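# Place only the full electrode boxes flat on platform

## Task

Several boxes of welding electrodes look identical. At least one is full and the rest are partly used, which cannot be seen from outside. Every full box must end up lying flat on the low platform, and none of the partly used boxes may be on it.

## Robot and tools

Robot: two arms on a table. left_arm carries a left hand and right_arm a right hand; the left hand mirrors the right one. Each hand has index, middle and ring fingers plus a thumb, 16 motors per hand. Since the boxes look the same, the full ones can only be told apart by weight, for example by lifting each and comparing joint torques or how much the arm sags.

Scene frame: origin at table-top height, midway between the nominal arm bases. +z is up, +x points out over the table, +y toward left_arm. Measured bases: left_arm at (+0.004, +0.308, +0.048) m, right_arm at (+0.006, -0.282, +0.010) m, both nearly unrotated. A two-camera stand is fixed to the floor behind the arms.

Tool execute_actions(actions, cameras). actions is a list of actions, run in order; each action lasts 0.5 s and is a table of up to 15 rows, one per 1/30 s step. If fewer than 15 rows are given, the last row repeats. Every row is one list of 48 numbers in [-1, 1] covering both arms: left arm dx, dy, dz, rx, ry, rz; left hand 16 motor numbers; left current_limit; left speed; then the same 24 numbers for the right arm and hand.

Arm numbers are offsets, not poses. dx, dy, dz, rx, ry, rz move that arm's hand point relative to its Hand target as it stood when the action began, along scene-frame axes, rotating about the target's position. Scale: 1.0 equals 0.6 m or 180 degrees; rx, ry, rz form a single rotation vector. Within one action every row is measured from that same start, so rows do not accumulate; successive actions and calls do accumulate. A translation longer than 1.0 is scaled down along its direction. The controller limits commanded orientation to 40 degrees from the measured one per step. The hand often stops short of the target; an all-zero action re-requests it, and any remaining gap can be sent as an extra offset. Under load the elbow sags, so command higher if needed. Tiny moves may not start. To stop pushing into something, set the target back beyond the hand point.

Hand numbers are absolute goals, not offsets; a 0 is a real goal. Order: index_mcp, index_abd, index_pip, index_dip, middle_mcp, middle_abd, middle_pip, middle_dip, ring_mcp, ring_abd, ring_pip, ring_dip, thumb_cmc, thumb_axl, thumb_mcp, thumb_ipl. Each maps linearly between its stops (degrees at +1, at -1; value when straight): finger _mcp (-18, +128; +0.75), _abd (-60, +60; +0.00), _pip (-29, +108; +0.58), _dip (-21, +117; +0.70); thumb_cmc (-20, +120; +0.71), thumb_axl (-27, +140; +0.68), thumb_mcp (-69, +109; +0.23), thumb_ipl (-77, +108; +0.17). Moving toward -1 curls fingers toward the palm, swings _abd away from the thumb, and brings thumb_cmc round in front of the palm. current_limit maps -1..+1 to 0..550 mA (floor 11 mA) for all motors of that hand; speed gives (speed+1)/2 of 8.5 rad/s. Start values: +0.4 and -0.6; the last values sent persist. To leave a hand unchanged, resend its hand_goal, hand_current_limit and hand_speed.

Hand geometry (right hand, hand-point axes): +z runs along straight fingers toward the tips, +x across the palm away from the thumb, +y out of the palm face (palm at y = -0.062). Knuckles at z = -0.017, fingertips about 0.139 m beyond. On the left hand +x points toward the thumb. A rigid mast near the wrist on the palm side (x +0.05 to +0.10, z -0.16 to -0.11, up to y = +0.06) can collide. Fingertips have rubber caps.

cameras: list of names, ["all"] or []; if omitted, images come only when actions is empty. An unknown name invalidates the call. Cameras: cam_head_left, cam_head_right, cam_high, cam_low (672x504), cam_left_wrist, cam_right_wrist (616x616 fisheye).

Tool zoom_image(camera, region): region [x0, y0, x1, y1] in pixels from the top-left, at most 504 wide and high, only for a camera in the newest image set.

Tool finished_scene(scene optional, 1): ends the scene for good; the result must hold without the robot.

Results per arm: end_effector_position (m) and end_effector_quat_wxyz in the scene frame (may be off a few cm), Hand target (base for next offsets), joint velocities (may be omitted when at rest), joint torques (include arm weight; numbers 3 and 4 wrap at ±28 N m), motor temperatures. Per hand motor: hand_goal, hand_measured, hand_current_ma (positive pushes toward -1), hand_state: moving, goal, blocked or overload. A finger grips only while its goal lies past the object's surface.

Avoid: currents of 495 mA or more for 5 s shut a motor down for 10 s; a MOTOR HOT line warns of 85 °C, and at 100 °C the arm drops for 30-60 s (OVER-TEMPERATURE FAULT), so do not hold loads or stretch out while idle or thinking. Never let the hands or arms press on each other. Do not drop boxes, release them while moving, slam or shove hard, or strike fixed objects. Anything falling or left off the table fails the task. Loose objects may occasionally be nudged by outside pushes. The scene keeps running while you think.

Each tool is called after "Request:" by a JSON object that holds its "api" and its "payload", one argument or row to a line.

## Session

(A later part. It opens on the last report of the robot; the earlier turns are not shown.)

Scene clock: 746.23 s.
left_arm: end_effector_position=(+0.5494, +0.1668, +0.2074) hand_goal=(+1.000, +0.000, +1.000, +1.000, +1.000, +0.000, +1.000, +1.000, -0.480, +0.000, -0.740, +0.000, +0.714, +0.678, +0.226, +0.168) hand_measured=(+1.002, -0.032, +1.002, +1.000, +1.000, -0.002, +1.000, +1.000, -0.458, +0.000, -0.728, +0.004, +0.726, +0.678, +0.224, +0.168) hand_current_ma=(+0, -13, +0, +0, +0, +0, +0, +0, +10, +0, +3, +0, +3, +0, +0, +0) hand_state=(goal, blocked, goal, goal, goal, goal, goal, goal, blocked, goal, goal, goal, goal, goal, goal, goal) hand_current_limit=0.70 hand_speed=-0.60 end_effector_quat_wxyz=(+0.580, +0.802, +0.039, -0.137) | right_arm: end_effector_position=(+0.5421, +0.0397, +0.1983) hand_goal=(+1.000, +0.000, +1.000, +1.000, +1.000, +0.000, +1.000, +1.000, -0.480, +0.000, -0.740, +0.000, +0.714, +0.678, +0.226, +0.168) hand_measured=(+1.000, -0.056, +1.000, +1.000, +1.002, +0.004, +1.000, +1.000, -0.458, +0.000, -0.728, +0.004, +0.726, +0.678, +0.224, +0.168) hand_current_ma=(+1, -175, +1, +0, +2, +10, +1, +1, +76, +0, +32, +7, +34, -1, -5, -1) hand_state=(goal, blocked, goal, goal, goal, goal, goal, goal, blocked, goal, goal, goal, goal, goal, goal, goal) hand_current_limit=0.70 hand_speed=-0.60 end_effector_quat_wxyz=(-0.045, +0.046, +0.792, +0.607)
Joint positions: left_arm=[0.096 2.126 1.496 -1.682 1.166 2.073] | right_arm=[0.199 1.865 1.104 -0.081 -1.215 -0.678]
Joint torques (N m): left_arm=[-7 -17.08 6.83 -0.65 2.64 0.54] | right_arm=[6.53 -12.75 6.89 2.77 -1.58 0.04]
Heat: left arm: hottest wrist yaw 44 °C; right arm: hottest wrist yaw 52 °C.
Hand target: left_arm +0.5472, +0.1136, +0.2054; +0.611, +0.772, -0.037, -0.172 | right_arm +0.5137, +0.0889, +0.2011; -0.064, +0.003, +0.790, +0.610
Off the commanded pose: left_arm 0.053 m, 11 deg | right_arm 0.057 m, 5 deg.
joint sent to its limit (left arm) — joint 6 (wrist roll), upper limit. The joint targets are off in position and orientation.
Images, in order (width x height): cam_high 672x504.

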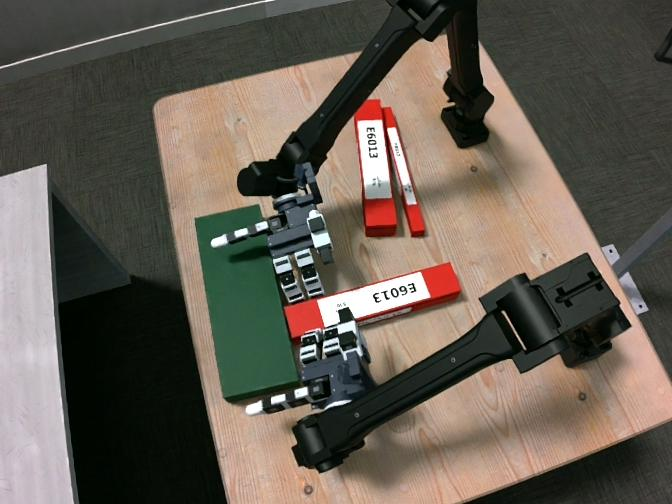

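Request:
{"api": "execute_actions", "payload": {
  "actions": [
    [[-0.01,-0.02,0,0,0,0, 1,0,1,1,1,0,1,1,-0.48,0,-0.74,0,0.714,0.678,0.226,0.168,0.7,-0.6, -0.01,0.02,0,0,0,0, 1,0,1,1,1,0,1,1,-0.48,0,-0.74,0,0.714,0.678,0.226,0.168,0.7,-0.6]],
    [[-0.0,-0.0,0.03,0,0,0, 1,0,1,1,1,0,1,1,-0.48,0,-0.74,0,0.714,0.678,0.226,0.168,0.7,-0.6, -0.0,0.0,0.03,0,0,0, 1,0,1,1,1,0,1,1,-0.48,0,-0.74,0,0.714,0.678,0.226,0.168,0.7,-0.6]]
  ],
  "cameras": ["cam_high","cam_head_left"]
}}

Request:
{"api": "zoom_image", "payload": {
  "camera": "cam_high",
  "region": [240, 230, 400, 390]
}}

Scene clock: 748.00 s.
left_arm: end_effector_position=(+0.5509, +0.1654, +0.2075) hand_goal=(+1.000, +0.000, +1.000, +1.000, +1.000, +0.000, +1.000, +1.000, -0.480, +0.000, -0.740, +0.000, +0.714, +0.678, +0.226, +0.168) hand_measured=(+1.002, -0.042, +1.002, +1.000, +1.000, -0.002, +1.000, +1.000, -0.458, +0.000, -0.728, +0.004, +0.726, +0.678, +0.224, +0.168) hand_current_ma=(+0, -23, +0, +0, +0, +0, +0, +0, +10, +0, +3, +0, +3, +0, +0, +0) hand_state=(goal, blocked, goal, goal, goal, goal, goal, goal, blocked, goal, goal, goal, goal, goal, goal, goal) hand_current_limit=0.70 hand_speed=-0.60 end_effector_quat_wxyz=(+0.581, +0.801, +0.040, -0.136) | right_arm: end_effector_position=(+0.5418, +0.0413, +0.2005) hand_goal=(+1.000, +0.000, +1.000, +1.000, +1.000, +0.000, +1.000, +1.000, -0.480, +0.000, -0.740, +0.000, +0.714, +0.678, +0.226, +0.168) hand_measured=(+1.000, -0.002, +1.000, +1.000, +1.002, -0.010, +1.002, +1.000, -0.458, +0.000, -0.728, +0.004, +0.726, +0.678, +0.224, +0.168) hand_current_ma=(+0, -4, +0, +0, +5, -25, +3, +1, +76, +0, +32, +7, +34, -1, -5, -1) hand_state=(goal, goal, goal, goal, goal, goal, goal, goal, blocked, goal, goal, goal, goal, goal, goal, goal) hand_current_limit=0.70 hand_speed=-0.60 end_effector_quat_wxyz=(-0.034, +0.056, +0.796, +0.602)
Joint positions: left_arm=[0.093 2.126 1.496 -1.674 1.174 2.064] | right_arm=[0.205 1.846 1.083 -0.037 -1.181 -0.636]
Joint torques (N m): left_arm=[-8.59 -19.6 6.05 -1.63 3.08 0.64] | right_arm=[7.82 -13.8 7.98 1.72 -2.35 0.11]
Heat: left arm: hottest wrist yaw 44 °C; right arm: hottest wrist yaw 52 °C.
Hand target: left_arm +0.5413, +0.1016, +0.2234; +0.611, +0.772, -0.037, -0.172 | right_arm +0.5076, +0.1011, +0.2190; -0.064, +0.003, +0.790, +0.610
Off the commanded pose: left_arm 0.066 m, 11 deg | right_arm 0.071 m, 7 deg.
joint sent to its limit (left arm) — joint 4 (wrist pitch), lower limit; joint 6 (wrist roll), upper limit. The joint targets are off in position and orientation.
Images, in order (width x height): cam_head_left 672x504, cam_high 672x504.

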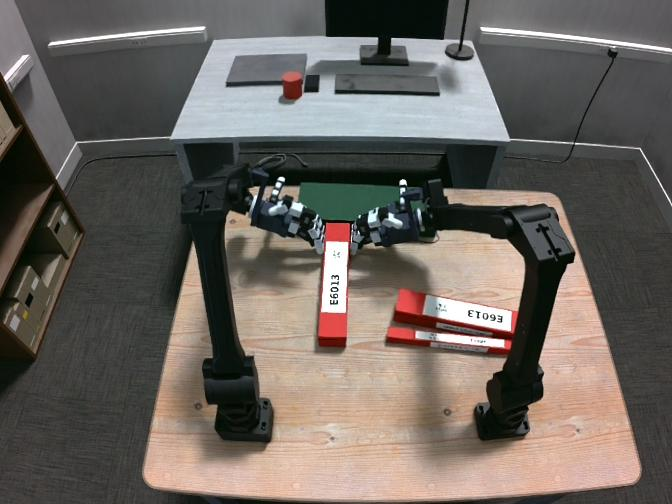

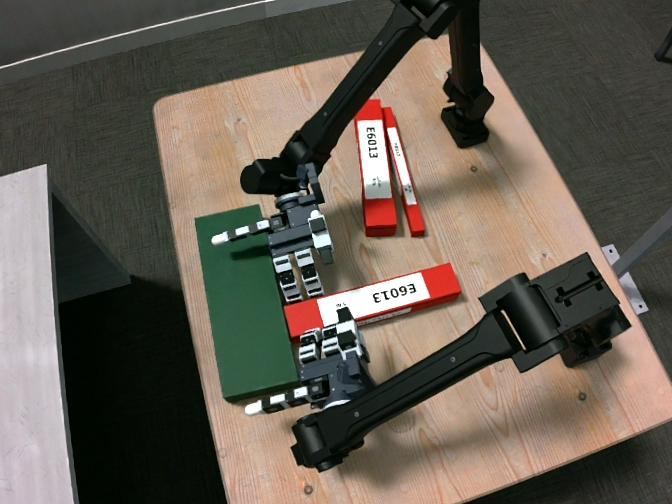

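Scaled by 3.150.

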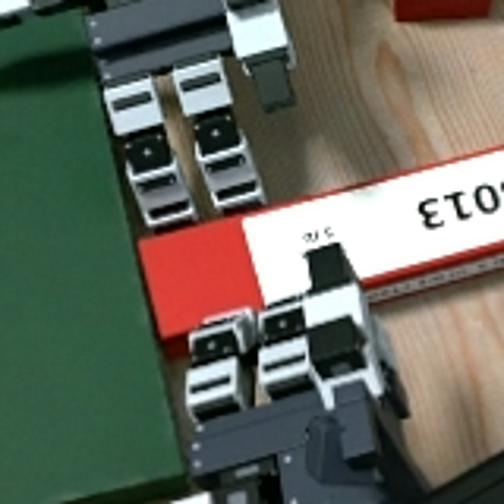

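Request:
{"api": "execute_actions", "payload": {
  "actions": [
    [[-0.0,-0.01,0.03,0,0,0, 1,0,1,1,1,0,1,1,-0.48,0,-0.74,0,0.714,0.678,0.226,0.168,0.7,-0.6, -0.0,0.01,0.03,0,0,0, 1,0,1,1,1,0,1,1,-0.48,0,-0.74,0,0.714,0.678,0.226,0.168,0.7,-0.6]]
  ],
  "cameras": []
}}

Request:
{"api": "execute_actions", "payload": {
  "actions": [
    [[-0.0,-0.0,0.04,0,0,0, 1,0,1,1,1,0,1,1,-0.48,0,-0.74,0,0.714,0.678,0.226,0.168,0.7,-0.6, -0.0,0.0,0.04,0,0,0, 1,0,1,1,1,0,1,1,-0.48,0,-0.74,0,0.714,0.678,0.226,0.168,0.7,-0.6]]
  ],
  "cameras": ["cam_high","cam_head_left"]
}}

Scene clock: 749.13 s.
left_arm: end_effector_position=(+0.5511, +0.1626, +0.2086) hand_goal=(+1.000, +0.000, +1.000, +1.000, +1.000, +0.000, +1.000, +1.000, -0.480, +0.000, -0.740, +0.000, +0.714, +0.678, +0.226, +0.168) hand_measured=(+1.002, -0.020, +1.002, +1.000, +1.000, +0.008, +1.000, +1.000, -0.458, +0.000, -0.728, +0.004, +0.726, +0.678, +0.224, +0.168) hand_current_ma=(+0, -5, +0, +0, +0, +1, +0, +0, +10, +0, +3, +0, +3, +0, +0, +0) hand_state=(goal, goal, goal, goal, goal, goal, goal, goal, blocked, goal, goal, goal, goal, goal, goal, goal) hand_current_limit=0.70 hand_speed=-0.60 end_effector_quat_wxyz=(+0.583, +0.800, +0.040, -0.136) | right_arm: end_effector_position=(+0.5428, +0.0416, +0.2020) hand_goal=(+1.000, +0.000, +1.000, +1.000, +1.000, +0.000, +1.000, +1.000, -0.480, +0.000, -0.740, +0.000, +0.714, +0.678, +0.226, +0.168) hand_measured=(+1.000, +0.008, +1.000, +1.000, +1.002, +0.008, +1.002, +1.000, -0.458, +0.000, -0.728, +0.004, +0.726, +0.678, +0.224, +0.168) hand_current_ma=(+0, +17, +0, +0, +6, +17, +3, +1, +76, +0, +32, +7, +34, -1, -5, -1) hand_state=(goal, goal, goal, goal, goal, goal, goal, goal, blocked, goal, goal, goal, goal, goal, goal, goal) hand_current_limit=0.70 hand_speed=-0.60 end_effector_quat_wxyz=(-0.036, +0.068, +0.801, +0.593)
Joint positions: left_arm=[0.087 2.126 1.496 -1.674 1.181 2.064] | right_arm=[0.207 1.831 1.083 -0.071 -1.158 -0.63]
Joint torques (N m): left_arm=[-8.94 -21.66 6.11 -1.65 3.64 0.64] | right_arm=[8.35 -14.68 9.07 1.85 -3.15 0.21]
Heat: left arm: hottest wrist yaw 45 °C; right arm: hottest wrist yaw 52 °C.
Hand target: left_arm +0.5412, +0.0956, +0.2414; +0.611, +0.772, -0.037, -0.172 | right_arm +0.5075, +0.1071, +0.2371; -0.064, +0.003, +0.790, +0.610
Off the commanded pose: left_arm 0.075 m, 11 deg | right_arm 0.082 m, 8 deg.
joint sent to its limit (left arm) — joint 4 (wrist pitch), lower limit; joint 6 (wrist roll), upper limit. The joint targets are off in position and orientation.
No camera images: "cameras" was empty.

Scene clock: 749.87 s.
left_arm: end_effector_position=(+0.5516, +0.1579, +0.2092) hand_goal=(+1.000, +0.000, +1.000, +1.000, +1.000, +0.000, +1.000, +1.000, -0.480, +0.000, -0.740, +0.000, +0.714, +0.678, +0.226, +0.168) hand_measured=(+1.002, -0.002, +1.002, +1.000, +1.002, +0.024, +1.000, +1.000, -0.458, +0.000, -0.728, +0.004, +0.726, +0.678, +0.224, +0.168) hand_current_ma=(+0, +0, +0, +0, +0, +8, +0, +0, +10, +0, +3, +0, +3, +0, +0, +0) hand_state=(goal, goal, goal, goal, goal, blocked, goal, goal, blocked, goal, goal, goal, goal, goal, goal, goal) hand_current_limit=0.70 hand_speed=-0.60 end_effector_quat_wxyz=(+0.582, +0.799, +0.044, -0.142) | right_arm: end_effector_position=(+0.5419, +0.0414, +0.2033) hand_goal=(+1.000, +0.000, +1.000, +1.000, +1.000, +0.000, +1.000, +1.000, -0.480, +0.000, -0.740, +0.000, +0.714, +0.678, +0.226, +0.168) hand_measured=(+1.000, +0.016, +1.000, +1.000, +1.002, +0.042, +1.002, +1.000, -0.458, +0.000, -0.728, +0.004, +0.726, +0.678, +0.224, +0.168) hand_current_ma=(+0, +40, +0, +0, +6, +127, +3, +1, +76, +0, +32, +7, +34, -1, -5, -1) hand_state=(goal, goal, goal, goal, goal, blocked, goal, goal, blocked, goal, goal, goal, goal, goal, goal, goal) hand_current_limit=0.70 hand_speed=-0.60 end_effector_quat_wxyz=(-0.044, +0.083, +0.808, +0.582)
Joint positions: left_arm=[0.079 2.123 1.496 -1.672 1.184 2.044] | right_arm=[0.209 1.809 1.083 -0.13 -1.136 -0.63]
Joint torques (N m): left_arm=[-8.18 -24.88 5.97 -1.66 3.75 0.43] | right_arm=[8.18 -15.85 10.48 1.8 -4.28 0.18]
Heat: left arm: hottest wrist yaw 46 °C; right arm: hottest wrist yaw 53 °C.
Hand target: left_arm +0.5412, +0.0956, +0.2656; +0.611, +0.772, -0.037, -0.172 | right_arm +0.5076, +0.1070, +0.2611; -0.064, +0.003, +0.790, +0.610
Off the commanded pose: left_arm 0.084 m, 11 deg | right_arm 0.094 m, 10 deg.
joint sent to its limit (left arm) — joint 4 (wrist pitch), lower limit. The joint targets are off in position and orientation.
Images, in order (width x height): cam_head_left 672x504, cam_high 672x504.

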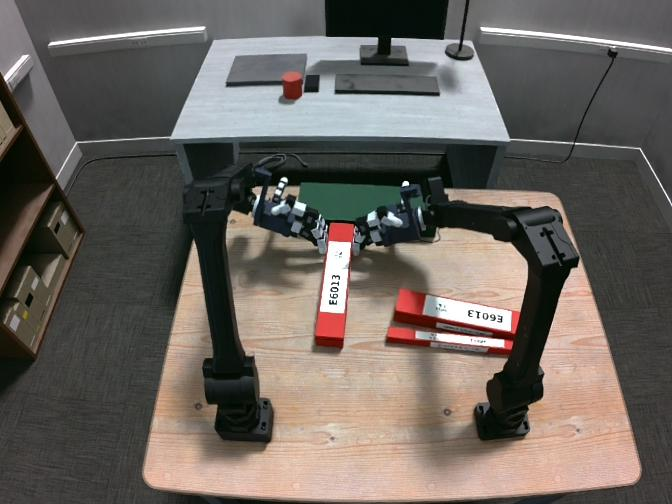

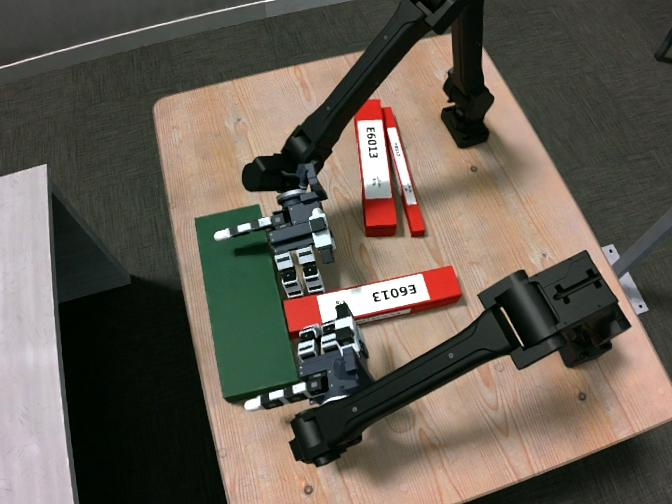

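Request:
{"api": "zoom_image", "payload": {
  "camera": "cam_head_left",
  "region": [280, 180, 400, 360]
}}

Request:
{"api": "zoom_image", "payload": {
  "camera": "cam_high",
  "region": [240, 230, 400, 390]
}}

Scaled by 2.800.

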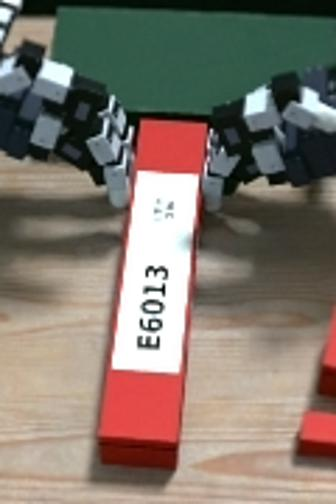

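Scaled by 3.150.

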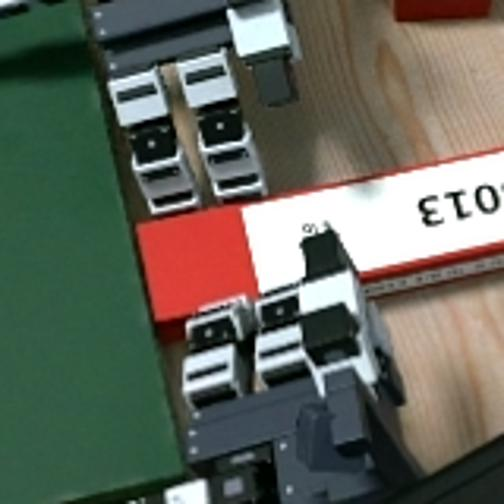

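Request:
{"api": "execute_actions", "payload": {
  "actions": [
    [[-0.0,-0.0,0.03,0,0,0, 1,0,1,1,1,0,1,1,-0.48,0,-0.74,0,0.714,0.678,0.226,0.168,0.7,-0.6, -0.0,0.02,0.05,0,0,0, 1,0,1,1,1,0,1,1,-0.48,0,-0.74,0,0.714,0.678,0.226,0.168,0.7,-0.6]]
  ],
  "cameras": []
}}

Request:
{"api": "execute_actions", "payload": {
  "actions": [
    [[-0.0,-0.01,0.03,0,0,0, 1,0,1,1,1,0,1,1,-0.48,0,-0.74,0,0.714,0.678,0.226,0.168,0.7,-0.6, -0.0,0.02,0.05,0,0,0, 1,0,1,1,1,0,1,1,-0.48,0,-0.74,0,0.714,0.678,0.226,0.168,0.7,-0.6]]
  ],
  "cameras": ["cam_high","cam_head_left"]
}}

Request:
{"api": "zoom_image", "payload": {
  "camera": "cam_head_left",
  "region": [280, 180, 400, 360]
}}

Scene clock: 752.17 s.
left_arm: end_effector_position=(+0.5447, +0.1267, +0.2747) hand_goal=(+1.000, +0.000, +1.000, +1.000, +1.000, +0.000, +1.000, +1.000, -0.480, +0.000, -0.740, +0.000, +0.714, +0.678, +0.226, +0.168) hand_measured=(+1.002, -0.030, +1.002, +1.000, +1.000, +0.004, +1.000, +1.000, -0.458, +0.000, -0.728, +0.004, +0.724, +0.678, +0.224, +0.168) hand_current_ma=(+0, -13, +0, +0, +0, +0, +0, +0, +10, +0, +3, +0, +2, +0, +0, +0) hand_state=(goal, blocked, goal, goal, goal, goal, goal, goal, blocked, goal, goal, goal, goal, goal, goal, goal) hand_current_limit=0.70 hand_speed=-0.60 end_effector_quat_wxyz=(+0.596, +0.794, +0.018, -0.121) | right_arm: end_effector_position=(+0.5200, +0.0715, +0.2444) hand_goal=(+1.000, +0.000, +1.000, +1.000, +1.000, +0.000, +1.000, +1.000, -0.480, +0.000, -0.740, +0.000, +0.714, +0.678, +0.226, +0.168) hand_measured=(+1.002, +0.022, +1.000, +0.992, +1.000, +0.004, +1.000, +1.000, -0.458, +0.000, -0.728, +0.004, +0.722, +0.678, +0.224, +0.168) hand_current_ma=(+3, +58, +1, -21, +0, +10, +0, +0, +76, +0, +32, +7, +24, -1, -8, -1) hand_state=(goal, blocked, goal, goal, goal, goal, goal, goal, blocked, goal, goal, goal, goal, goal, goal, goal) hand_current_limit=0.70 hand_speed=-0.60 end_effector_quat_wxyz=(-0.074, +0.070, +0.802, +0.588)
Joint positions: left_arm=[0.02 2.012 1.498 -1.686 1.242 2.004] | right_arm=[0.269 1.736 1.098 -0.188 -1.155 -0.57]
Joint torques (N m): left_arm=[-3.31 -18.37 7.31 -0.9 1.8 0.4] | right_arm=[5.3 -13.45 12 2.76 -2.72 -0.05]
Motor temperatures (°C): left_arm=[31 35 31 28 47 30] | right_arm=[28 29 35 27 55 29]
Heat: left arm: hottest wrist yaw 47 °C; right arm: hottest wrist yaw 55 °C.
Hand target: left_arm +0.5413, +0.0956, +0.2836; +0.611, +0.772, -0.037, -0.172 | right_arm +0.5076, +0.1191, +0.2913; -0.064, +0.003, +0.789, +0.610
Off the commanded pose: left_arm 0.033 m, 9 deg | right_arm 0.068 m, 8 deg.
joint sent to its limit (left arm) — joint 4 (wrist pitch), lower limit. The joint targets are off in position and orientation.
No camera images: "cameras" was empty.

Scene clock: 752.93 s.
left_arm: end_effector_position=(+0.5461, +0.1270, +0.2848) hand_goal=(+1.000, +0.000, +1.000, +1.000, +1.000, +0.000, +1.000, +1.000, -0.480, +0.000, -0.740, +0.000, +0.714, +0.678, +0.226, +0.168) hand_measured=(+1.002, -0.026, +1.002, +1.000, +1.000, +0.006, +1.000, +1.000, -0.458, +0.000, -0.728, +0.004, +0.724, +0.678, +0.224, +0.168) hand_current_ma=(+0, -10, +0, +0, +0, +1, +0, +0, +10, +0, +3, +0, +2, +0, +0, +0) hand_state=(goal, blocked, goal, goal, goal, goal, goal, goal, blocked, goal, goal, goal, goal, goal, goal, goal) hand_current_limit=0.70 hand_speed=-0.60 end_effector_quat_wxyz=(+0.596, +0.793, +0.027, -0.121) | right_arm: end_effector_position=(+0.5238, +0.0735, +0.2559) hand_goal=(+1.000, +0.000, +1.000, +1.000, +1.000, +0.000, +1.000, +1.000, -0.480, +0.000, -0.740, +0.000, +0.714, +0.678, +0.226, +0.168) hand_measured=(+1.002, +0.022, +1.000, +0.992, +1.000, +0.000, +1.000, +1.000, -0.458, +0.000, -0.728, +0.004, +0.722, +0.678, +0.224, +0.168) hand_current_ma=(+3, +58, +1, -21, +1, +0, +0, +0, +76, +0, +32, +7, +24, -1, -8, -1) hand_state=(goal, blocked, goal, goal, goal, goal, goal, goal, blocked, goal, goal, goal, goal, goal, goal, goal) hand_current_limit=0.70 hand_speed=-0.60 end_effector_quat_wxyz=(-0.076, +0.086, +0.802, +0.586)
Joint positions: left_arm=[0.02 1.992 1.498 -1.686 1.249 1.972] | right_arm=[0.275 1.713 1.105 -0.194 -1.136 -0.517]
Joint torques (N m): left_arm=[-4.42 -19.02 8.01 -0.81 1.99 0.32] | right_arm=[6.53 -14.1 14.63 2.13 -2.68 -0.08]
Motor temperatures (°C): left_arm=[31 35 31 28 47 30] | right_arm=[28 29 35 27 55 29]
Heat: left arm: hottest wrist yaw 47 °C; right arm: hottest wrist yaw 55 °C.
Hand target: left_arm +0.5414, +0.0897, +0.3015; +0.611, +0.772, -0.037, -0.172 | right_arm +0.5076, +0.1311, +0.3211; -0.064, +0.003, +0.789, +0.610
Off the commanded pose: left_arm 0.041 m, 10 deg | right_arm 0.089 m, 10 deg.
joint sent to its limit (left arm) — joint 4 (wrist pitch), lower limit. The joint targets are off in orientation, not in position.
Images, in order (width x height): cam_head_left 672x504, cam_high 672x504.

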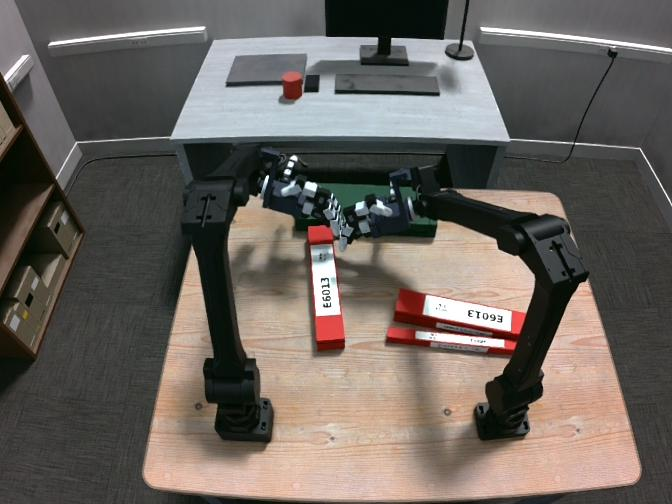

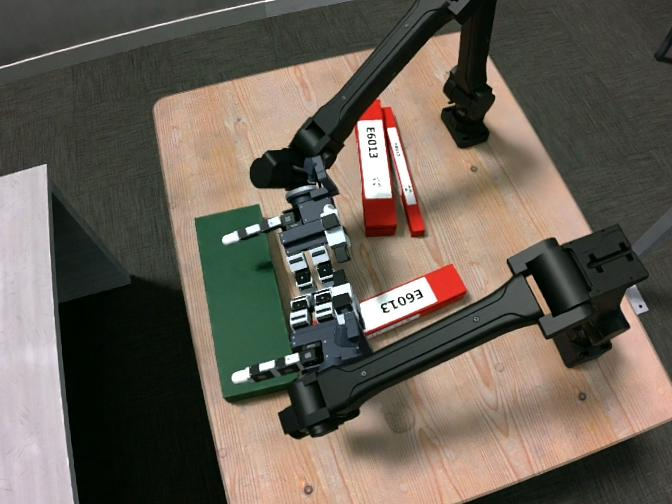

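Scaled by 2.800.

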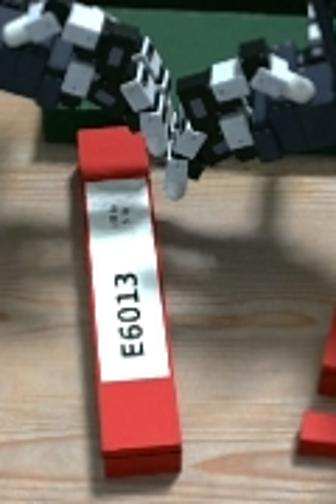

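Request:
{"api": "execute_actions", "payload": {
  "actions": [
    [[-0.0,0.1,0.0,0,0,0, 1,0,1,1,1,0,1,1,-0.48,0,-0.74,0,0.714,0.678,0.226,0.168,0.7,-0.6, -0.0,-0.12,-0.06,0,0,0, 1,0,1,1,1,0,1,1,-0.48,0,-0.74,0,0.714,0.678,0.226,0.168,0.7,-0.6]],
    [[-0.0,0.1,-0.03,0,0,0, 1,0,1,1,1,0,1,1,-0.48,0,-0.74,0,0.714,0.678,0.226,0.168,0.7,-0.6, -0.0,-0.06,-0.06,0,0,0, 1,0,1,1,1,0,1,1,-0.48,0,-0.74,0,0.714,0.678,0.226,0.168,0.7,-0.6]]
  ],
  "cameras": ["cam_high","cam_head_left"]
}}

Request:
{"api": "zoom_image", "payload": {
  "camera": "cam_head_left",
  "region": [280, 180, 400, 360]
}}

Scene clock: 757.67 s.
left_arm: end_effector_position=(+0.5445, +0.2139, +0.2767) hand_goal=(+1.000, +0.000, +1.000, +1.000, +1.000, +0.000, +1.000, +1.000, -0.480, +0.000, -0.740, +0.000, +0.714, +0.678, +0.226, +0.168) hand_measured=(+1.000, -0.002, +1.000, +1.000, +1.000, +0.004, +1.000, +1.000, -0.458, +0.000, -0.728, +0.004, +0.724, +0.678, +0.224, +0.168) hand_current_ma=(+0, +0, +0, +0, +0, +0, +0, +0, +10, +0, +3, +0, +2, +0, +0, +0) hand_state=(goal, goal, goal, goal, goal, goal, goal, goal, blocked, goal, goal, goal, goal, goal, goal, goal) hand_current_limit=0.70 hand_speed=-0.60 end_effector_quat_wxyz=(+0.582, +0.808, +0.054, -0.071) | right_arm: end_effector_position=(+0.5038, +0.0227, +0.2558) hand_goal=(+1.000, +0.000, +1.000, +1.000, +1.000, +0.000, +1.000, +1.000, -0.480, +0.000, -0.740, +0.000, +0.714, +0.678, +0.226, +0.168) hand_measured=(+1.000, +0.004, +1.000, +0.998, +1.000, +0.000, +1.000, +1.000, -0.458, +0.000, -0.728, +0.004, +0.722, +0.678, +0.224, +0.168) hand_current_ma=(+0, +8, +0, -5, +0, +1, +0, +0, +76, +0, +32, +7, +24, -1, -8, -1) hand_state=(goal, goal, goal, goal, goal, goal, goal, goal, blocked, goal, goal, goal, goal, goal, goal, goal) hand_current_limit=0.70 hand_speed=-0.60 end_effector_quat_wxyz=(-0.058, +0.006, +0.787, +0.614)
Joint positions: left_arm=[0.187 1.971 1.464 -1.694 1.173 2.052] | right_arm=[0.175 1.729 1.105 -0.41 -1.289 -0.914]
Joint torques (N m): left_arm=[1.03 -18.9 6.13 -0.58 0.75 0.44] | right_arm=[-0.38 -10.52 8.29 0.65 -1.43 -0.17]
Motor temperatures (°C): left_arm=[31 35 31 28 46 30] | right_arm=[28 29 35 27 55 29]
Heat: left arm: hottest wrist yaw 46 °C; right arm: hottest wrist yaw 55 °C.
Hand target: left_arm +0.5414, +0.2097, +0.2835; +0.611, +0.772, -0.037, -0.172 | right_arm +0.5077, +0.0230, +0.2491; -0.064, +0.003, +0.790, +0.610
Off the commanded pose: left_arm 0.009 m, 16 deg | right_arm 0.008 m, 1 deg.
joint read past its limit (left arm) — joint 4 (wrist pitch), lower limit.
joint sent to its limit (left arm) — joint 4 (wrist pitch), lower limit. The joint targets are off in orientation, not in position.
Images, in order (width x height): cam_head_left 672x504, cam_high 672x504.

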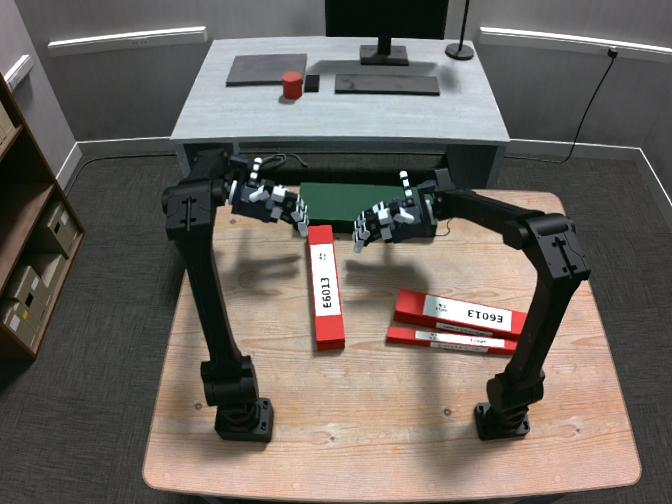

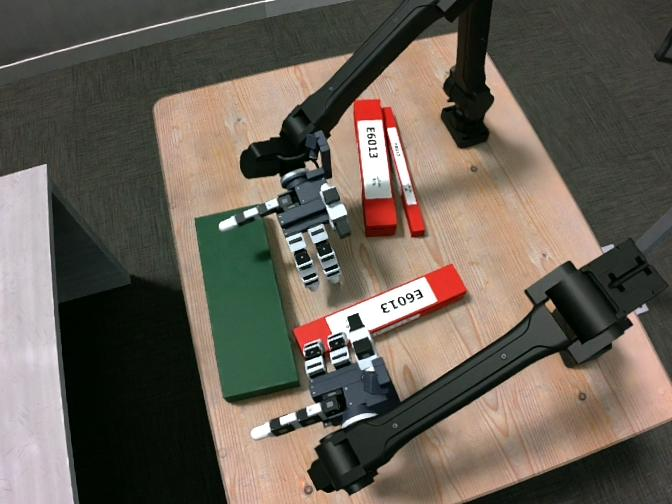

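Scaled by 2.800.

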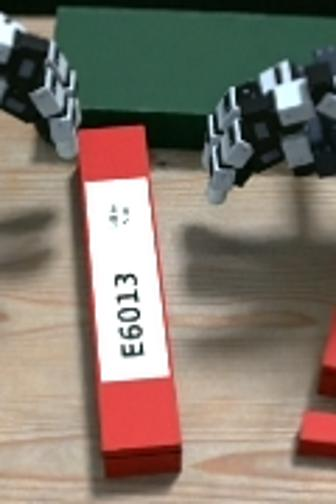

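Request:
{"api": "execute_actions", "payload": {
  "actions": [
    [[0.013,0.02,-0.05,0,0,0, 1,0,1,1,1,0,1,1,-0.48,0,-0.74,0,0.714,0.678,0.226,0.168,0.7,-0.6, 0.03,0.0,-0.035,0,0,0, 1,0,1,1,1,0,1,1,-0.48,0,-0.74,0,0.714,0.678,0.226,0.168,0.7,-0.6]],
    [[0.013,0.0,-0.05,0,0,0, 1,0,1,1,1,0,1,1,-0.48,0,-0.74,0,0.714,0.678,0.226,0.168,0.7,-0.6, 0.03,0.02,-0.03,0,0,0, 1,0,1,1,1,0,1,1,-0.48,0,-0.74,0,0.714,0.678,0.226,0.168,0.7,-0.6]],
    [[0,0.0,-0.05,0,0,0, 1,0,1,1,1,0,1,1,-0.48,0,-0.74,0,0.714,0.678,0.226,0.168,0.7,-0.6, 0,0.04,-0.03,0,0,0, 1,0,1,1,1,0,1,1,-0.48,0,-0.74,0,0.714,0.678,0.226,0.168,0.7,-0.6]]
  ],
  "cameras": ["cam_high","cam_head_left"]
}}

Request:
{"api": "zoom_image", "payload": {
  "camera": "cam_high",
  "region": [240, 230, 400, 390]
}}

Scene clock: 761.83 s.
left_arm: end_effector_position=(+0.5472, +0.2158, +0.1929) hand_goal=(+1.000, +0.000, +1.000, +1.000, +1.000, +0.000, +1.000, +1.000, -0.480, +0.000, -0.740, +0.000, +0.714, +0.678, +0.226, +0.168) hand_measured=(+1.000, -0.002, +1.000, +1.000, +1.000, +0.004, +1.000, +1.000, -0.458, +0.000, -0.728, +0.004, +0.724, +0.678, +0.224, +0.168) hand_current_ma=(+0, +0, +0, +0, +0, +0, +0, +0, +10, +0, +3, +0, +2, +0, +0, +0) hand_state=(goal, goal, goal, goal, goal, goal, goal, goal, blocked, goal, goal, goal, goal, goal, goal, goal) hand_current_limit=0.70 hand_speed=-0.60 end_effector_quat_wxyz=(+0.560, +0.815, +0.064, -0.135) | right_arm: end_effector_position=(+0.5368, +0.0508, +0.1956) hand_goal=(+1.000, +0.000, +1.000, +1.000, +1.000, +0.000, +1.000, +1.000, -0.480, +0.000, -0.740, +0.000, +0.714, +0.678, +0.226, +0.168) hand_measured=(+1.000, +0.000, +1.000, +1.000, +1.000, +0.000, +1.000, +1.000, -0.458, +0.000, -0.728, +0.004, +0.724, +0.678, +0.224, +0.168) hand_current_ma=(+0, +0, +0, +0, +0, +1, +0, +0, +76, +0, +32, +7, +25, -1, -8, -1) hand_state=(goal, goal, goal, goal, goal, goal, goal, goal, blocked, goal, goal, goal, goal, goal, goal, goal) hand_current_limit=0.70 hand_speed=-0.60 end_effector_quat_wxyz=(-0.064, +0.005, +0.790, +0.609)
Joint positions: left_arm=[0.189 2.131 1.49 -1.694 1.086 2.082] | right_arm=[0.21 1.907 1.177 -0.256 -1.267 -0.852]
Joint torques (N m): left_arm=[2.32 -17.67 8.13 -0.87 0.63 0.44] | right_arm=[0.56 -11.81 8.87 1.94 -1.2 0.14]
Heat: left arm: hottest wrist yaw 45 °C; right arm: hottest wrist yaw 53 °C.
Hand target: left_arm +0.5569, +0.2217, +0.1936; +0.611, +0.772, -0.037, -0.171 | right_arm +0.5437, +0.0590, +0.1923; -0.064, +0.003, +0.789, +0.611
Off the commanded pose: left_arm 0.011 m, 14 deg | right_arm 0.011 m, 0 deg.
joint read past its limit (left arm) — joint 4 (wrist pitch), lower limit.
joint sent to its limit (left arm) — joint 4 (wrist pitch), lower limit; joint 6 (wrist roll), upper limit. The joint targets are off in orientation, not in position.
Images, in order (width x height): cam_head_left 672x504, cam_high 672x504.

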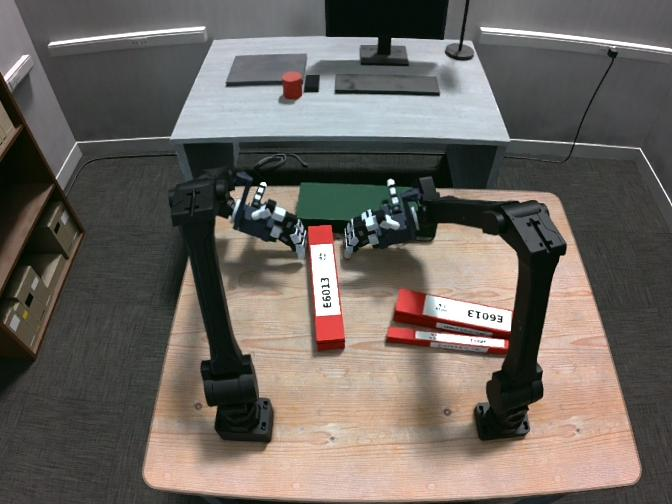

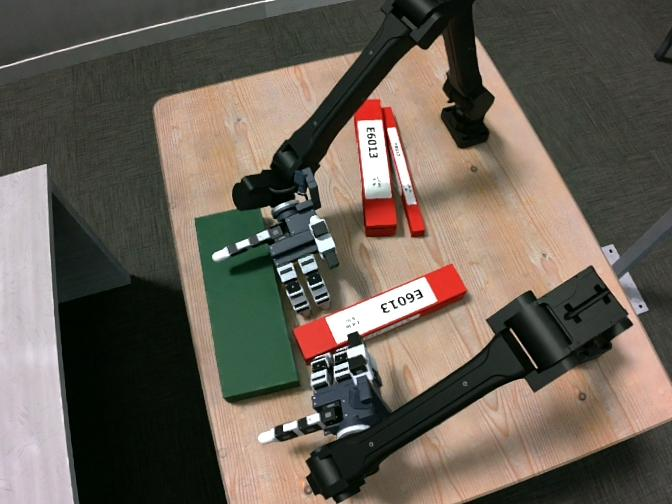

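Scaled by 3.150.

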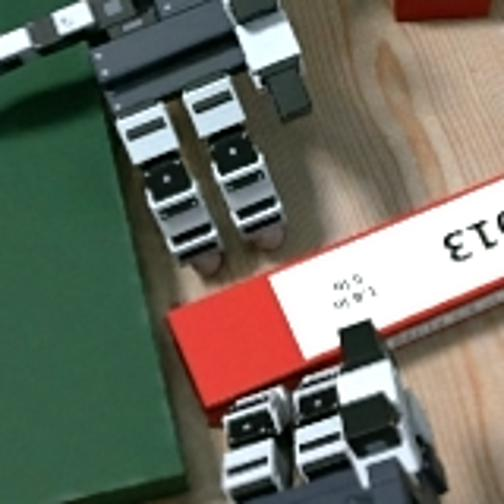

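Request:
{"api": "execute_actions", "payload": {
  "actions": [
    [[0.0,-0.03,0.0,0,0,0, 1,0,1,1,1,0,1,1,-0.48,0,-0.74,0,0.714,0.678,0.226,0.168,0.7,-0.6, 0,0.04,0,0,0,0, 1,0,1,1,1,0,1,1,-0.48,0,-0.74,0,0.714,0.678,0.226,0.168,0.7,-0.6]],
    [[0.0,-0.02,0.0,0,0,0, 1,0,1,1,1,0,1,1,-0.48,0,-0.74,0,0.714,0.678,0.226,0.168,0.7,-0.6, -0.01,0.03,0,0,0,0, 1,0,1,1,1,0,1,1,-0.48,0,-0.74,0,0.714,0.678,0.226,0.168,0.7,-0.6]],
    [[0.0,-0.02,0.0,0,0,0, 1,0,1,1,1,0,1,1,-0.48,0,-0.74,0,0.714,0.678,0.226,0.168,0.7,-0.6, -0.02,0.03,0,0,0,0, 1,0,1,1,1,0,1,1,-0.48,0,-0.74,0,0.714,0.678,0.226,0.168,0.7,-0.6]]
  ],
  "cameras": ["cam_high","cam_head_left"]
}}

Request:
{"api": "zoom_image", "payload": {
  "camera": "cam_high",
  "region": [240, 230, 400, 390]
}}

Scene clock: 764.23 s.
left_arm: end_effector_position=(+0.5489, +0.2088, +0.1949) hand_goal=(+1.000, +0.000, +1.000, +1.000, +1.000, +0.000, +1.000, +1.000, -0.480, +0.000, -0.740, +0.000, +0.714, +0.678, +0.226, +0.168) hand_measured=(+1.000, -0.006, +1.000, +1.000, +1.000, +0.004, +1.000, +1.000, -0.458, +0.000, -0.728, +0.004, +0.724, +0.678, +0.224, +0.168) hand_current_ma=(+0, -1, +0, +0, +0, +0, +0, +0, +10, +0, +3, +0, +2, +0, +0, +0) hand_state=(goal, goal, goal, goal, goal, goal, goal, goal, blocked, goal, goal, goal, goal, goal, goal, goal) hand_current_limit=0.70 hand_speed=-0.60 end_effector_quat_wxyz=(+0.566, +0.811, +0.062, -0.135) | right_arm: end_effector_position=(+0.5453, +0.0794, +0.1932) hand_goal=(+1.000, +0.000, +1.000, +1.000, +1.000, +0.000, +1.000, +1.000, -0.480, +0.000, -0.740, +0.000, +0.714, +0.678, +0.226, +0.168) hand_measured=(+0.990, -0.034, +1.000, +1.000, +1.002, -0.046, +1.002, +1.000, -0.458, +0.000, -0.728, +0.004, +0.724, +0.678, +0.224, +0.168) hand_current_ma=(-29, -98, +0, +0, +3, -139, +2, +1, +76, +0, +32, +7, +25, -1, -8, -1) hand_state=(goal, blocked, goal, goal, goal, blocked, goal, goal, blocked, goal, goal, goal, goal, goal, goal, goal) hand_current_limit=0.70 hand_speed=-0.60 end_effector_quat_wxyz=(-0.060, +0.035, +0.789, +0.611)
Joint positions: left_arm=[0.176 2.134 1.492 -1.694 1.106 2.082] | right_arm=[0.264 1.917 1.15 0.003 -1.206 -0.588]
Joint torques (N m): left_arm=[-3.37 -16.85 8.13 -0.84 1.69 0.44] | right_arm=[5.07 -12.86 7.45 3.06 -0.41 0.01]
Heat: left arm: hottest wrist yaw 44 °C; right arm: hottest wrist yaw 53 °C.
Hand target: left_arm +0.5569, +0.1797, +0.1935; +0.611, +0.772, -0.037, -0.172 | right_arm +0.5257, +0.1190, +0.1923; -0.064, +0.003, +0.789, +0.610
Off the commanded pose: left_arm 0.030 m, 14 deg | right_arm 0.044 m, 4 deg.
joint read past its limit (left arm) — joint 4 (wrist pitch), lower limit.
joint sent to its limit (left arm) — joint 4 (wrist pitch), lower limit; joint 6 (wrist roll), upper limit. The joint targets are off in orientation, not in position.
Images, in order (width x height): cam_head_left 672x504, cam_high 672x504.

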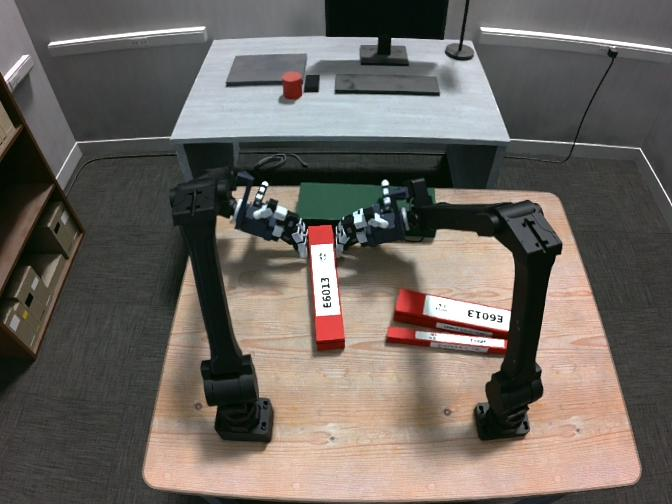

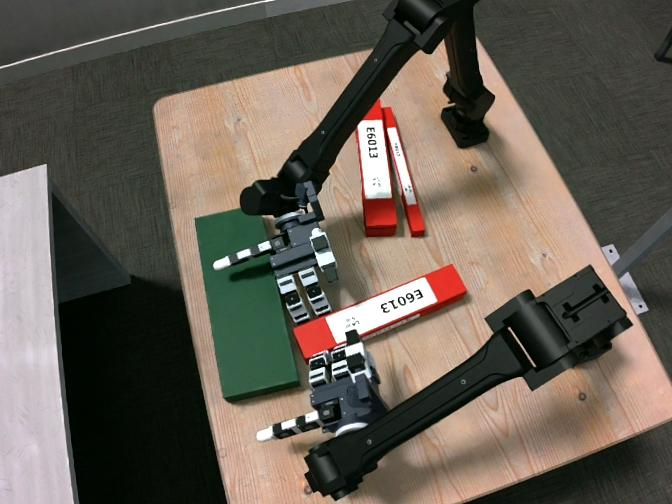

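Scaled by 3.150.

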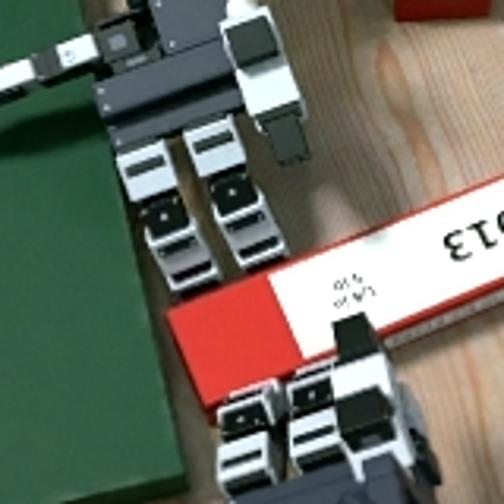

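Request:
{"api": "execute_actions", "payload": {
  "actions": [
    [[-0.03,-0.01,0.0,0,0,0, 1,0,1,1,1,0,1,1,-0.48,0,-0.74,0,0.714,0.678,0.226,0.168,0.7,-0.6, -0.03,0.01,0,0,0,0, 1,0,1,1,1,0,1,1,-0.48,0,-0.74,0,0.714,0.678,0.226,0.168,0.7,-0.6]],
    [[-0.04,-0.01,0.0,0,0,0, 1,0,1,1,1,0,1,1,-0.48,0,-0.74,0,0.714,0.678,0.226,0.168,0.7,-0.6, -0.04,0.01,0,0,0,0, 1,0,1,1,1,0,1,1,-0.48,0,-0.74,0,0.714,0.678,0.226,0.168,0.7,-0.6]]
  ],
  "cameras": ["cam_high"]
}}

Request:
{"api": "zoom_image", "payload": {
  "camera": "cam_high",
  "region": [240, 230, 400, 390]
}}

Scene clock: 766.07 s.
left_arm: end_effector_position=(+0.5290, +0.2052, +0.1880) hand_goal=(+1.000, +0.000, +1.000, +1.000, +1.000, +0.000, +1.000, +1.000, -0.480, +0.000, -0.740, +0.000, +0.714, +0.678, +0.226, +0.168) hand_measured=(+1.002, +0.036, +1.000, +1.000, +1.000, +0.004, +1.000, +1.000, -0.458, +0.000, -0.728, +0.004, +0.724, +0.678, +0.224, +0.168) hand_current_ma=(+0, +18, +0, +0, +0, +0, +0, +0, +10, +0, +3, +0, +2, +0, +0, +0) hand_state=(goal, blocked, goal, goal, goal, goal, goal, goal, blocked, goal, goal, goal, goal, goal, goal, goal) hand_current_limit=0.70 hand_speed=-0.60 end_effector_quat_wxyz=(+0.570, +0.811, +0.057, -0.119) | right_arm: end_effector_position=(+0.5221, +0.0789, +0.1955) hand_goal=(+1.000, +0.000, +1.000, +1.000, +1.000, +0.000, +1.000, +1.000, -0.480, +0.000, -0.740, +0.000, +0.714, +0.678, +0.226, +0.168) hand_measured=(+1.000, -0.002, +0.998, +1.000, +1.002, +0.030, +1.002, +1.000, -0.458, +0.000, -0.728, +0.004, +0.724, +0.678, +0.224, +0.168) hand_current_ma=(+0, -6, -3, +0, +3, +82, +2, +1, +76, +0, +32, +7, +25, -1, -8, -1) hand_state=(goal, goal, goal, goal, goal, blocked, goal, goal, blocked, goal, goal, goal, goal, goal, goal, goal) hand_current_limit=0.70 hand_speed=-0.60 end_effector_quat_wxyz=(-0.022, +0.037, +0.793, +0.607)
Joint positions: left_arm=[0.176 2.097 1.401 -1.609 1.121 2.082] | right_arm=[0.283 1.858 1.042 0.15 -1.133 -0.536]
Joint torques (N m): left_arm=[-4.42 -19.43 3.37 -1.29 1.42 0.44] | right_arm=[7.36 -12.34 6.15 2.39 -1.84 0.26]
Heat: left arm: hottest wrist yaw 44 °C; right arm: hottest wrist yaw 52 °C.
Hand target: left_arm +0.5149, +0.1677, +0.1934; +0.611, +0.772, -0.037, -0.172 | right_arm +0.4837, +0.1310, +0.1922; -0.064, +0.003, +0.790, +0.610
Off the commanded pose: left_arm 0.040 m, 14 deg | right_arm 0.065 m, 6 deg.
joint sent to its limit (left arm) — joint 6 (wrist roll), upper limit. The joint targets are off in orientation, not in position.
Images, in order (width x height): cam_high 672x504.

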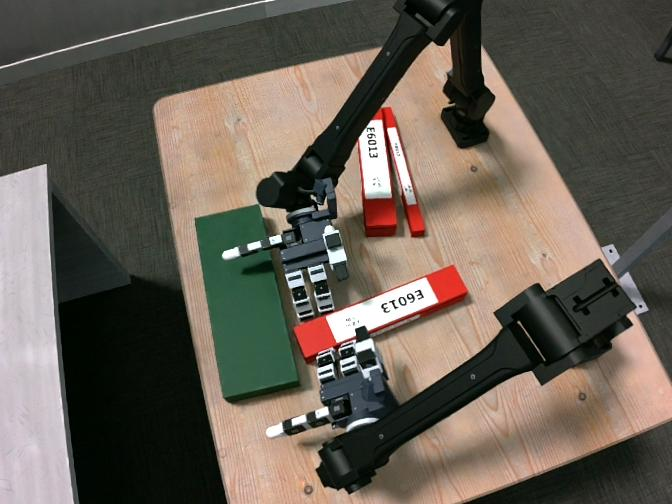

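Scaled by 3.150.

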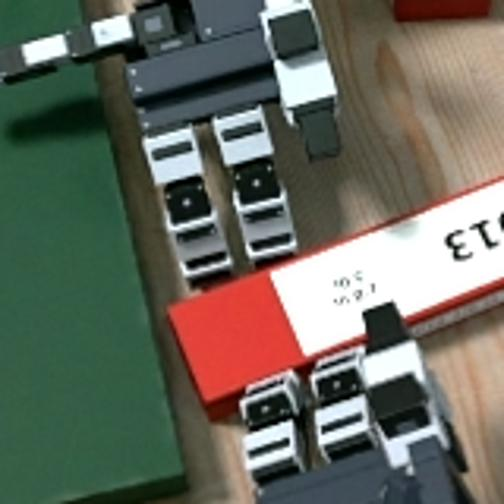

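Request:
{"api": "execute_actions", "payload": {
  "actions": [
    [[0.0,-0.02,0.0,0,0,0, 1,0,1,1,1,0,1,1,-0.48,0,-0.74,0,0.714,0.678,0.226,0.168,0.7,-0.6, 0.0,0.02,0,0,0,0, 1,0,1,1,1,0,1,1,-0.48,0,-0.74,0,0.714,0.678,0.226,0.168,0.7,-0.6]],
    [[0.0,-0.03,0.0,0,0,0, 1,0,1,1,1,0,1,1,-0.48,0,-0.74,0,0.714,0.678,0.226,0.168,0.7,-0.6, 0.0,0.03,0,0,0,0, 1,0,1,1,1,0,1,1,-0.48,0,-0.74,0,0.714,0.678,0.226,0.168,0.7,-0.6]]
  ],
  "cameras": []
}}

Scene clock: 768.13 s.
left_arm: end_effector_position=(+0.5301, +0.2054, +0.1881) hand_goal=(+1.000, +0.000, +1.000, +1.000, +1.000, +0.000, +1.000, +1.000, -0.480, +0.000, -0.740, +0.000, +0.714, +0.678, +0.226, +0.168) hand_measured=(+1.002, +0.032, +1.002, +1.000, +1.000, +0.004, +1.000, +1.000, -0.458, +0.000, -0.728, +0.004, +0.724, +0.678, +0.224, +0.168) hand_current_ma=(+0, +14, +0, +0, +0, +0, +0, +0, +10, +0, +3, +0, +2, +0, +0, +0) hand_state=(goal, blocked, goal, goal, goal, goal, goal, goal, blocked, goal, goal, goal, goal, goal, goal, goal) hand_current_limit=0.70 hand_speed=-0.60 end_effector_quat_wxyz=(+0.574, +0.808, +0.061, -0.117) | right_arm: end_effector_position=(+0.5310, +0.0805, +0.1952) hand_goal=(+1.000, +0.000, +1.000, +1.000, +1.000, +0.000, +1.000, +1.000, -0.480, +0.000, -0.740, +0.000, +0.714, +0.678, +0.226, +0.168) hand_measured=(+1.000, -0.002, +0.998, +1.000, +1.002, -0.016, +1.002, +1.002, -0.458, +0.000, -0.728, +0.004, +0.724, +0.678, +0.224, +0.168) hand_current_ma=(+0, -5, -3, +0, +6, -38, +4, +2, +76, +0, +32, +7, +25, -1, -8, -1) hand_state=(goal, goal, goal, goal, goal, goal, goal, goal, blocked, goal, goal, goal, goal, goal, goal, goal) hand_current_limit=0.70 hand_speed=-0.60 end_effector_quat_wxyz=(-0.023, +0.064, +0.793, +0.605)
Joint positions: left_arm=[0.176 2.097 1.396 -1.602 1.135 2.076] | right_arm=[0.289 1.857 1.04 0.189 -1.101 -0.457]
Joint torques (N m): left_arm=[-9.29 -18.73 3.67 -1.06 2.39 0.52] | right_arm=[10.46 -11.05 7.51 3.51 -1.59 0.15]
Heat: left arm: hottest wrist yaw 44 °C; right arm: hottest wrist yaw 52 °C.
Hand target: left_arm +0.5150, +0.1377, +0.1935; +0.611, +0.772, -0.037, -0.172 | right_arm +0.4836, +0.1610, +0.1922; -0.064, +0.003, +0.789, +0.610
Off the commanded pose: left_arm 0.070 m, 14 deg | right_arm 0.093 m, 8 deg.
joint sent to its limit (left arm) — joint 6 (wrist roll), upper limit. The joint targets are off in position and orientation.
No camera images: "cameras" was empty.

Request:
{"api": "execute_actions", "payload": {
  "actions": [
    [[0.0,-0.03,0.0,0,0,0, 1,0,1,1,1,0,1,1,-0.48,0,-0.74,0,0.714,0.678,0.226,0.168,0.7,-0.6, -0.02,0.02,0,0,0,0, 1,0,1,1,1,0,1,1,-0.48,0,-0.74,0,0.714,0.678,0.226,0.168,0.7,-0.6]],
    [[-0.04,-0.01,0.0,0,0,0, 1,0,1,1,1,0,1,1,-0.48,0,-0.74,0,0.714,0.678,0.226,0.168,0.7,-0.6, -0.04,0.01,0,0,0,0, 1,0,1,1,1,0,1,1,-0.48,0,-0.74,0,0.714,0.678,0.226,0.168,0.7,-0.6]]
  ],
  "cameras": ["cam_high"]
}}

Request:
{"api": "zoom_image", "payload": {
  "camera": "cam_high",
  "region": [240, 230, 400, 390]
}}

Scene clock: 770.00 s.
left_arm: end_effector_position=(+0.5178, +0.2033, +0.1885) hand_goal=(+1.000, +0.000, +1.000, +1.000, +1.000, +0.000, +1.000, +1.000, -0.480, +0.000, -0.740, +0.000, +0.714, +0.678, +0.226, +0.168) hand_measured=(+1.004, +0.052, +1.002, +1.000, +1.000, +0.004, +1.000, +1.000, -0.458, +0.000, -0.728, +0.004, +0.724, +0.678, +0.224, +0.168) hand_current_ma=(+0, +35, +0, +0, +0, +0, +0, +0, +10, +0, +3, +0, +2, +0, +0, +0) hand_state=(goal, blocked, goal, goal, goal, goal, goal, goal, blocked, goal, goal, goal, goal, goal, goal, goal) hand_current_limit=0.70 hand_speed=-0.60 end_effector_quat_wxyz=(+0.580, +0.807, +0.057, -0.097) | right_arm: end_effector_position=(+0.5127, +0.0805, +0.1955) hand_goal=(+1.000, +0.000, +1.000, +1.000, +1.000, +0.000, +1.000, +1.000, -0.480, +0.000, -0.740, +0.000, +0.714, +0.678, +0.226, +0.168) hand_measured=(+1.000, -0.002, +0.998, +1.000, +1.002, +0.028, +1.002, +1.002, -0.458, +0.000, -0.728, +0.004, +0.724, +0.678, +0.224, +0.168) hand_current_ma=(+0, -5, -3, +0, +7, +77, +5, +2, +76, +0, +32, +7, +25, -1, -8, -1) hand_state=(goal, goal, goal, goal, goal, blocked, goal, goal, blocked, goal, goal, goal, goal, goal, goal, goal) hand_current_limit=0.70 hand_speed=-0.60 end_effector_quat_wxyz=(+0.003, +0.074, +0.795, +0.602)
Joint positions: left_arm=[0.176 2.064 1.333 -1.534 1.157 2.071] | right_arm=[0.311 1.813 0.956 0.293 -1.032 -0.41]
Joint torques (N m): left_arm=[-12.75 -18.32 2.29 -1.81 2.6 0.56] | right_arm=[13.16 -10.58 7.04 3.14 -2.43 0.3]
Heat: left arm: hottest wrist yaw 45 °C; right arm: hottest wrist yaw 52 °C.
Hand target: left_arm +0.4910, +0.1137, +0.1935; +0.611, +0.772, -0.037, -0.171 | right_arm +0.4477, +0.1790, +0.1920; -0.064, +0.003, +0.790, +0.610
Off the commanded pose: left_arm 0.094 m, 15 deg | right_arm 0.118 m, 11 deg.
joint sent to its limit (left arm) — joint 6 (wrist roll), upper limit. The joint targets are off in position and orientation.
Images, in order (width x height): cam_high 672x504.

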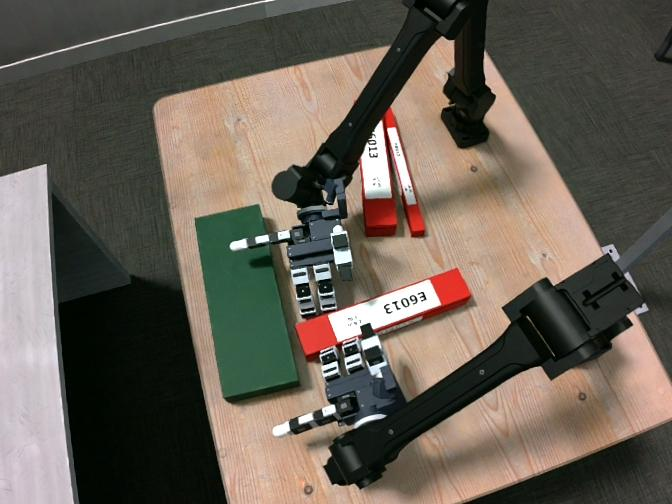

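Scaled by 3.150.

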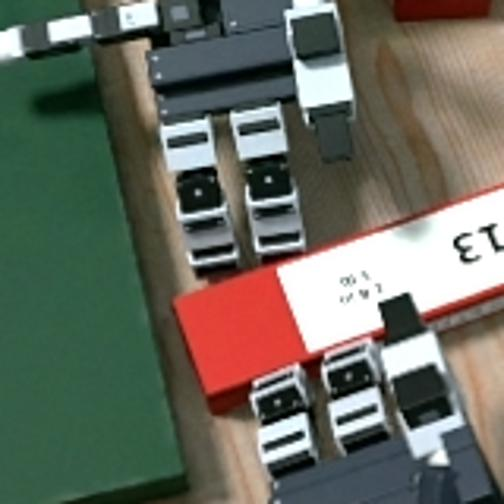

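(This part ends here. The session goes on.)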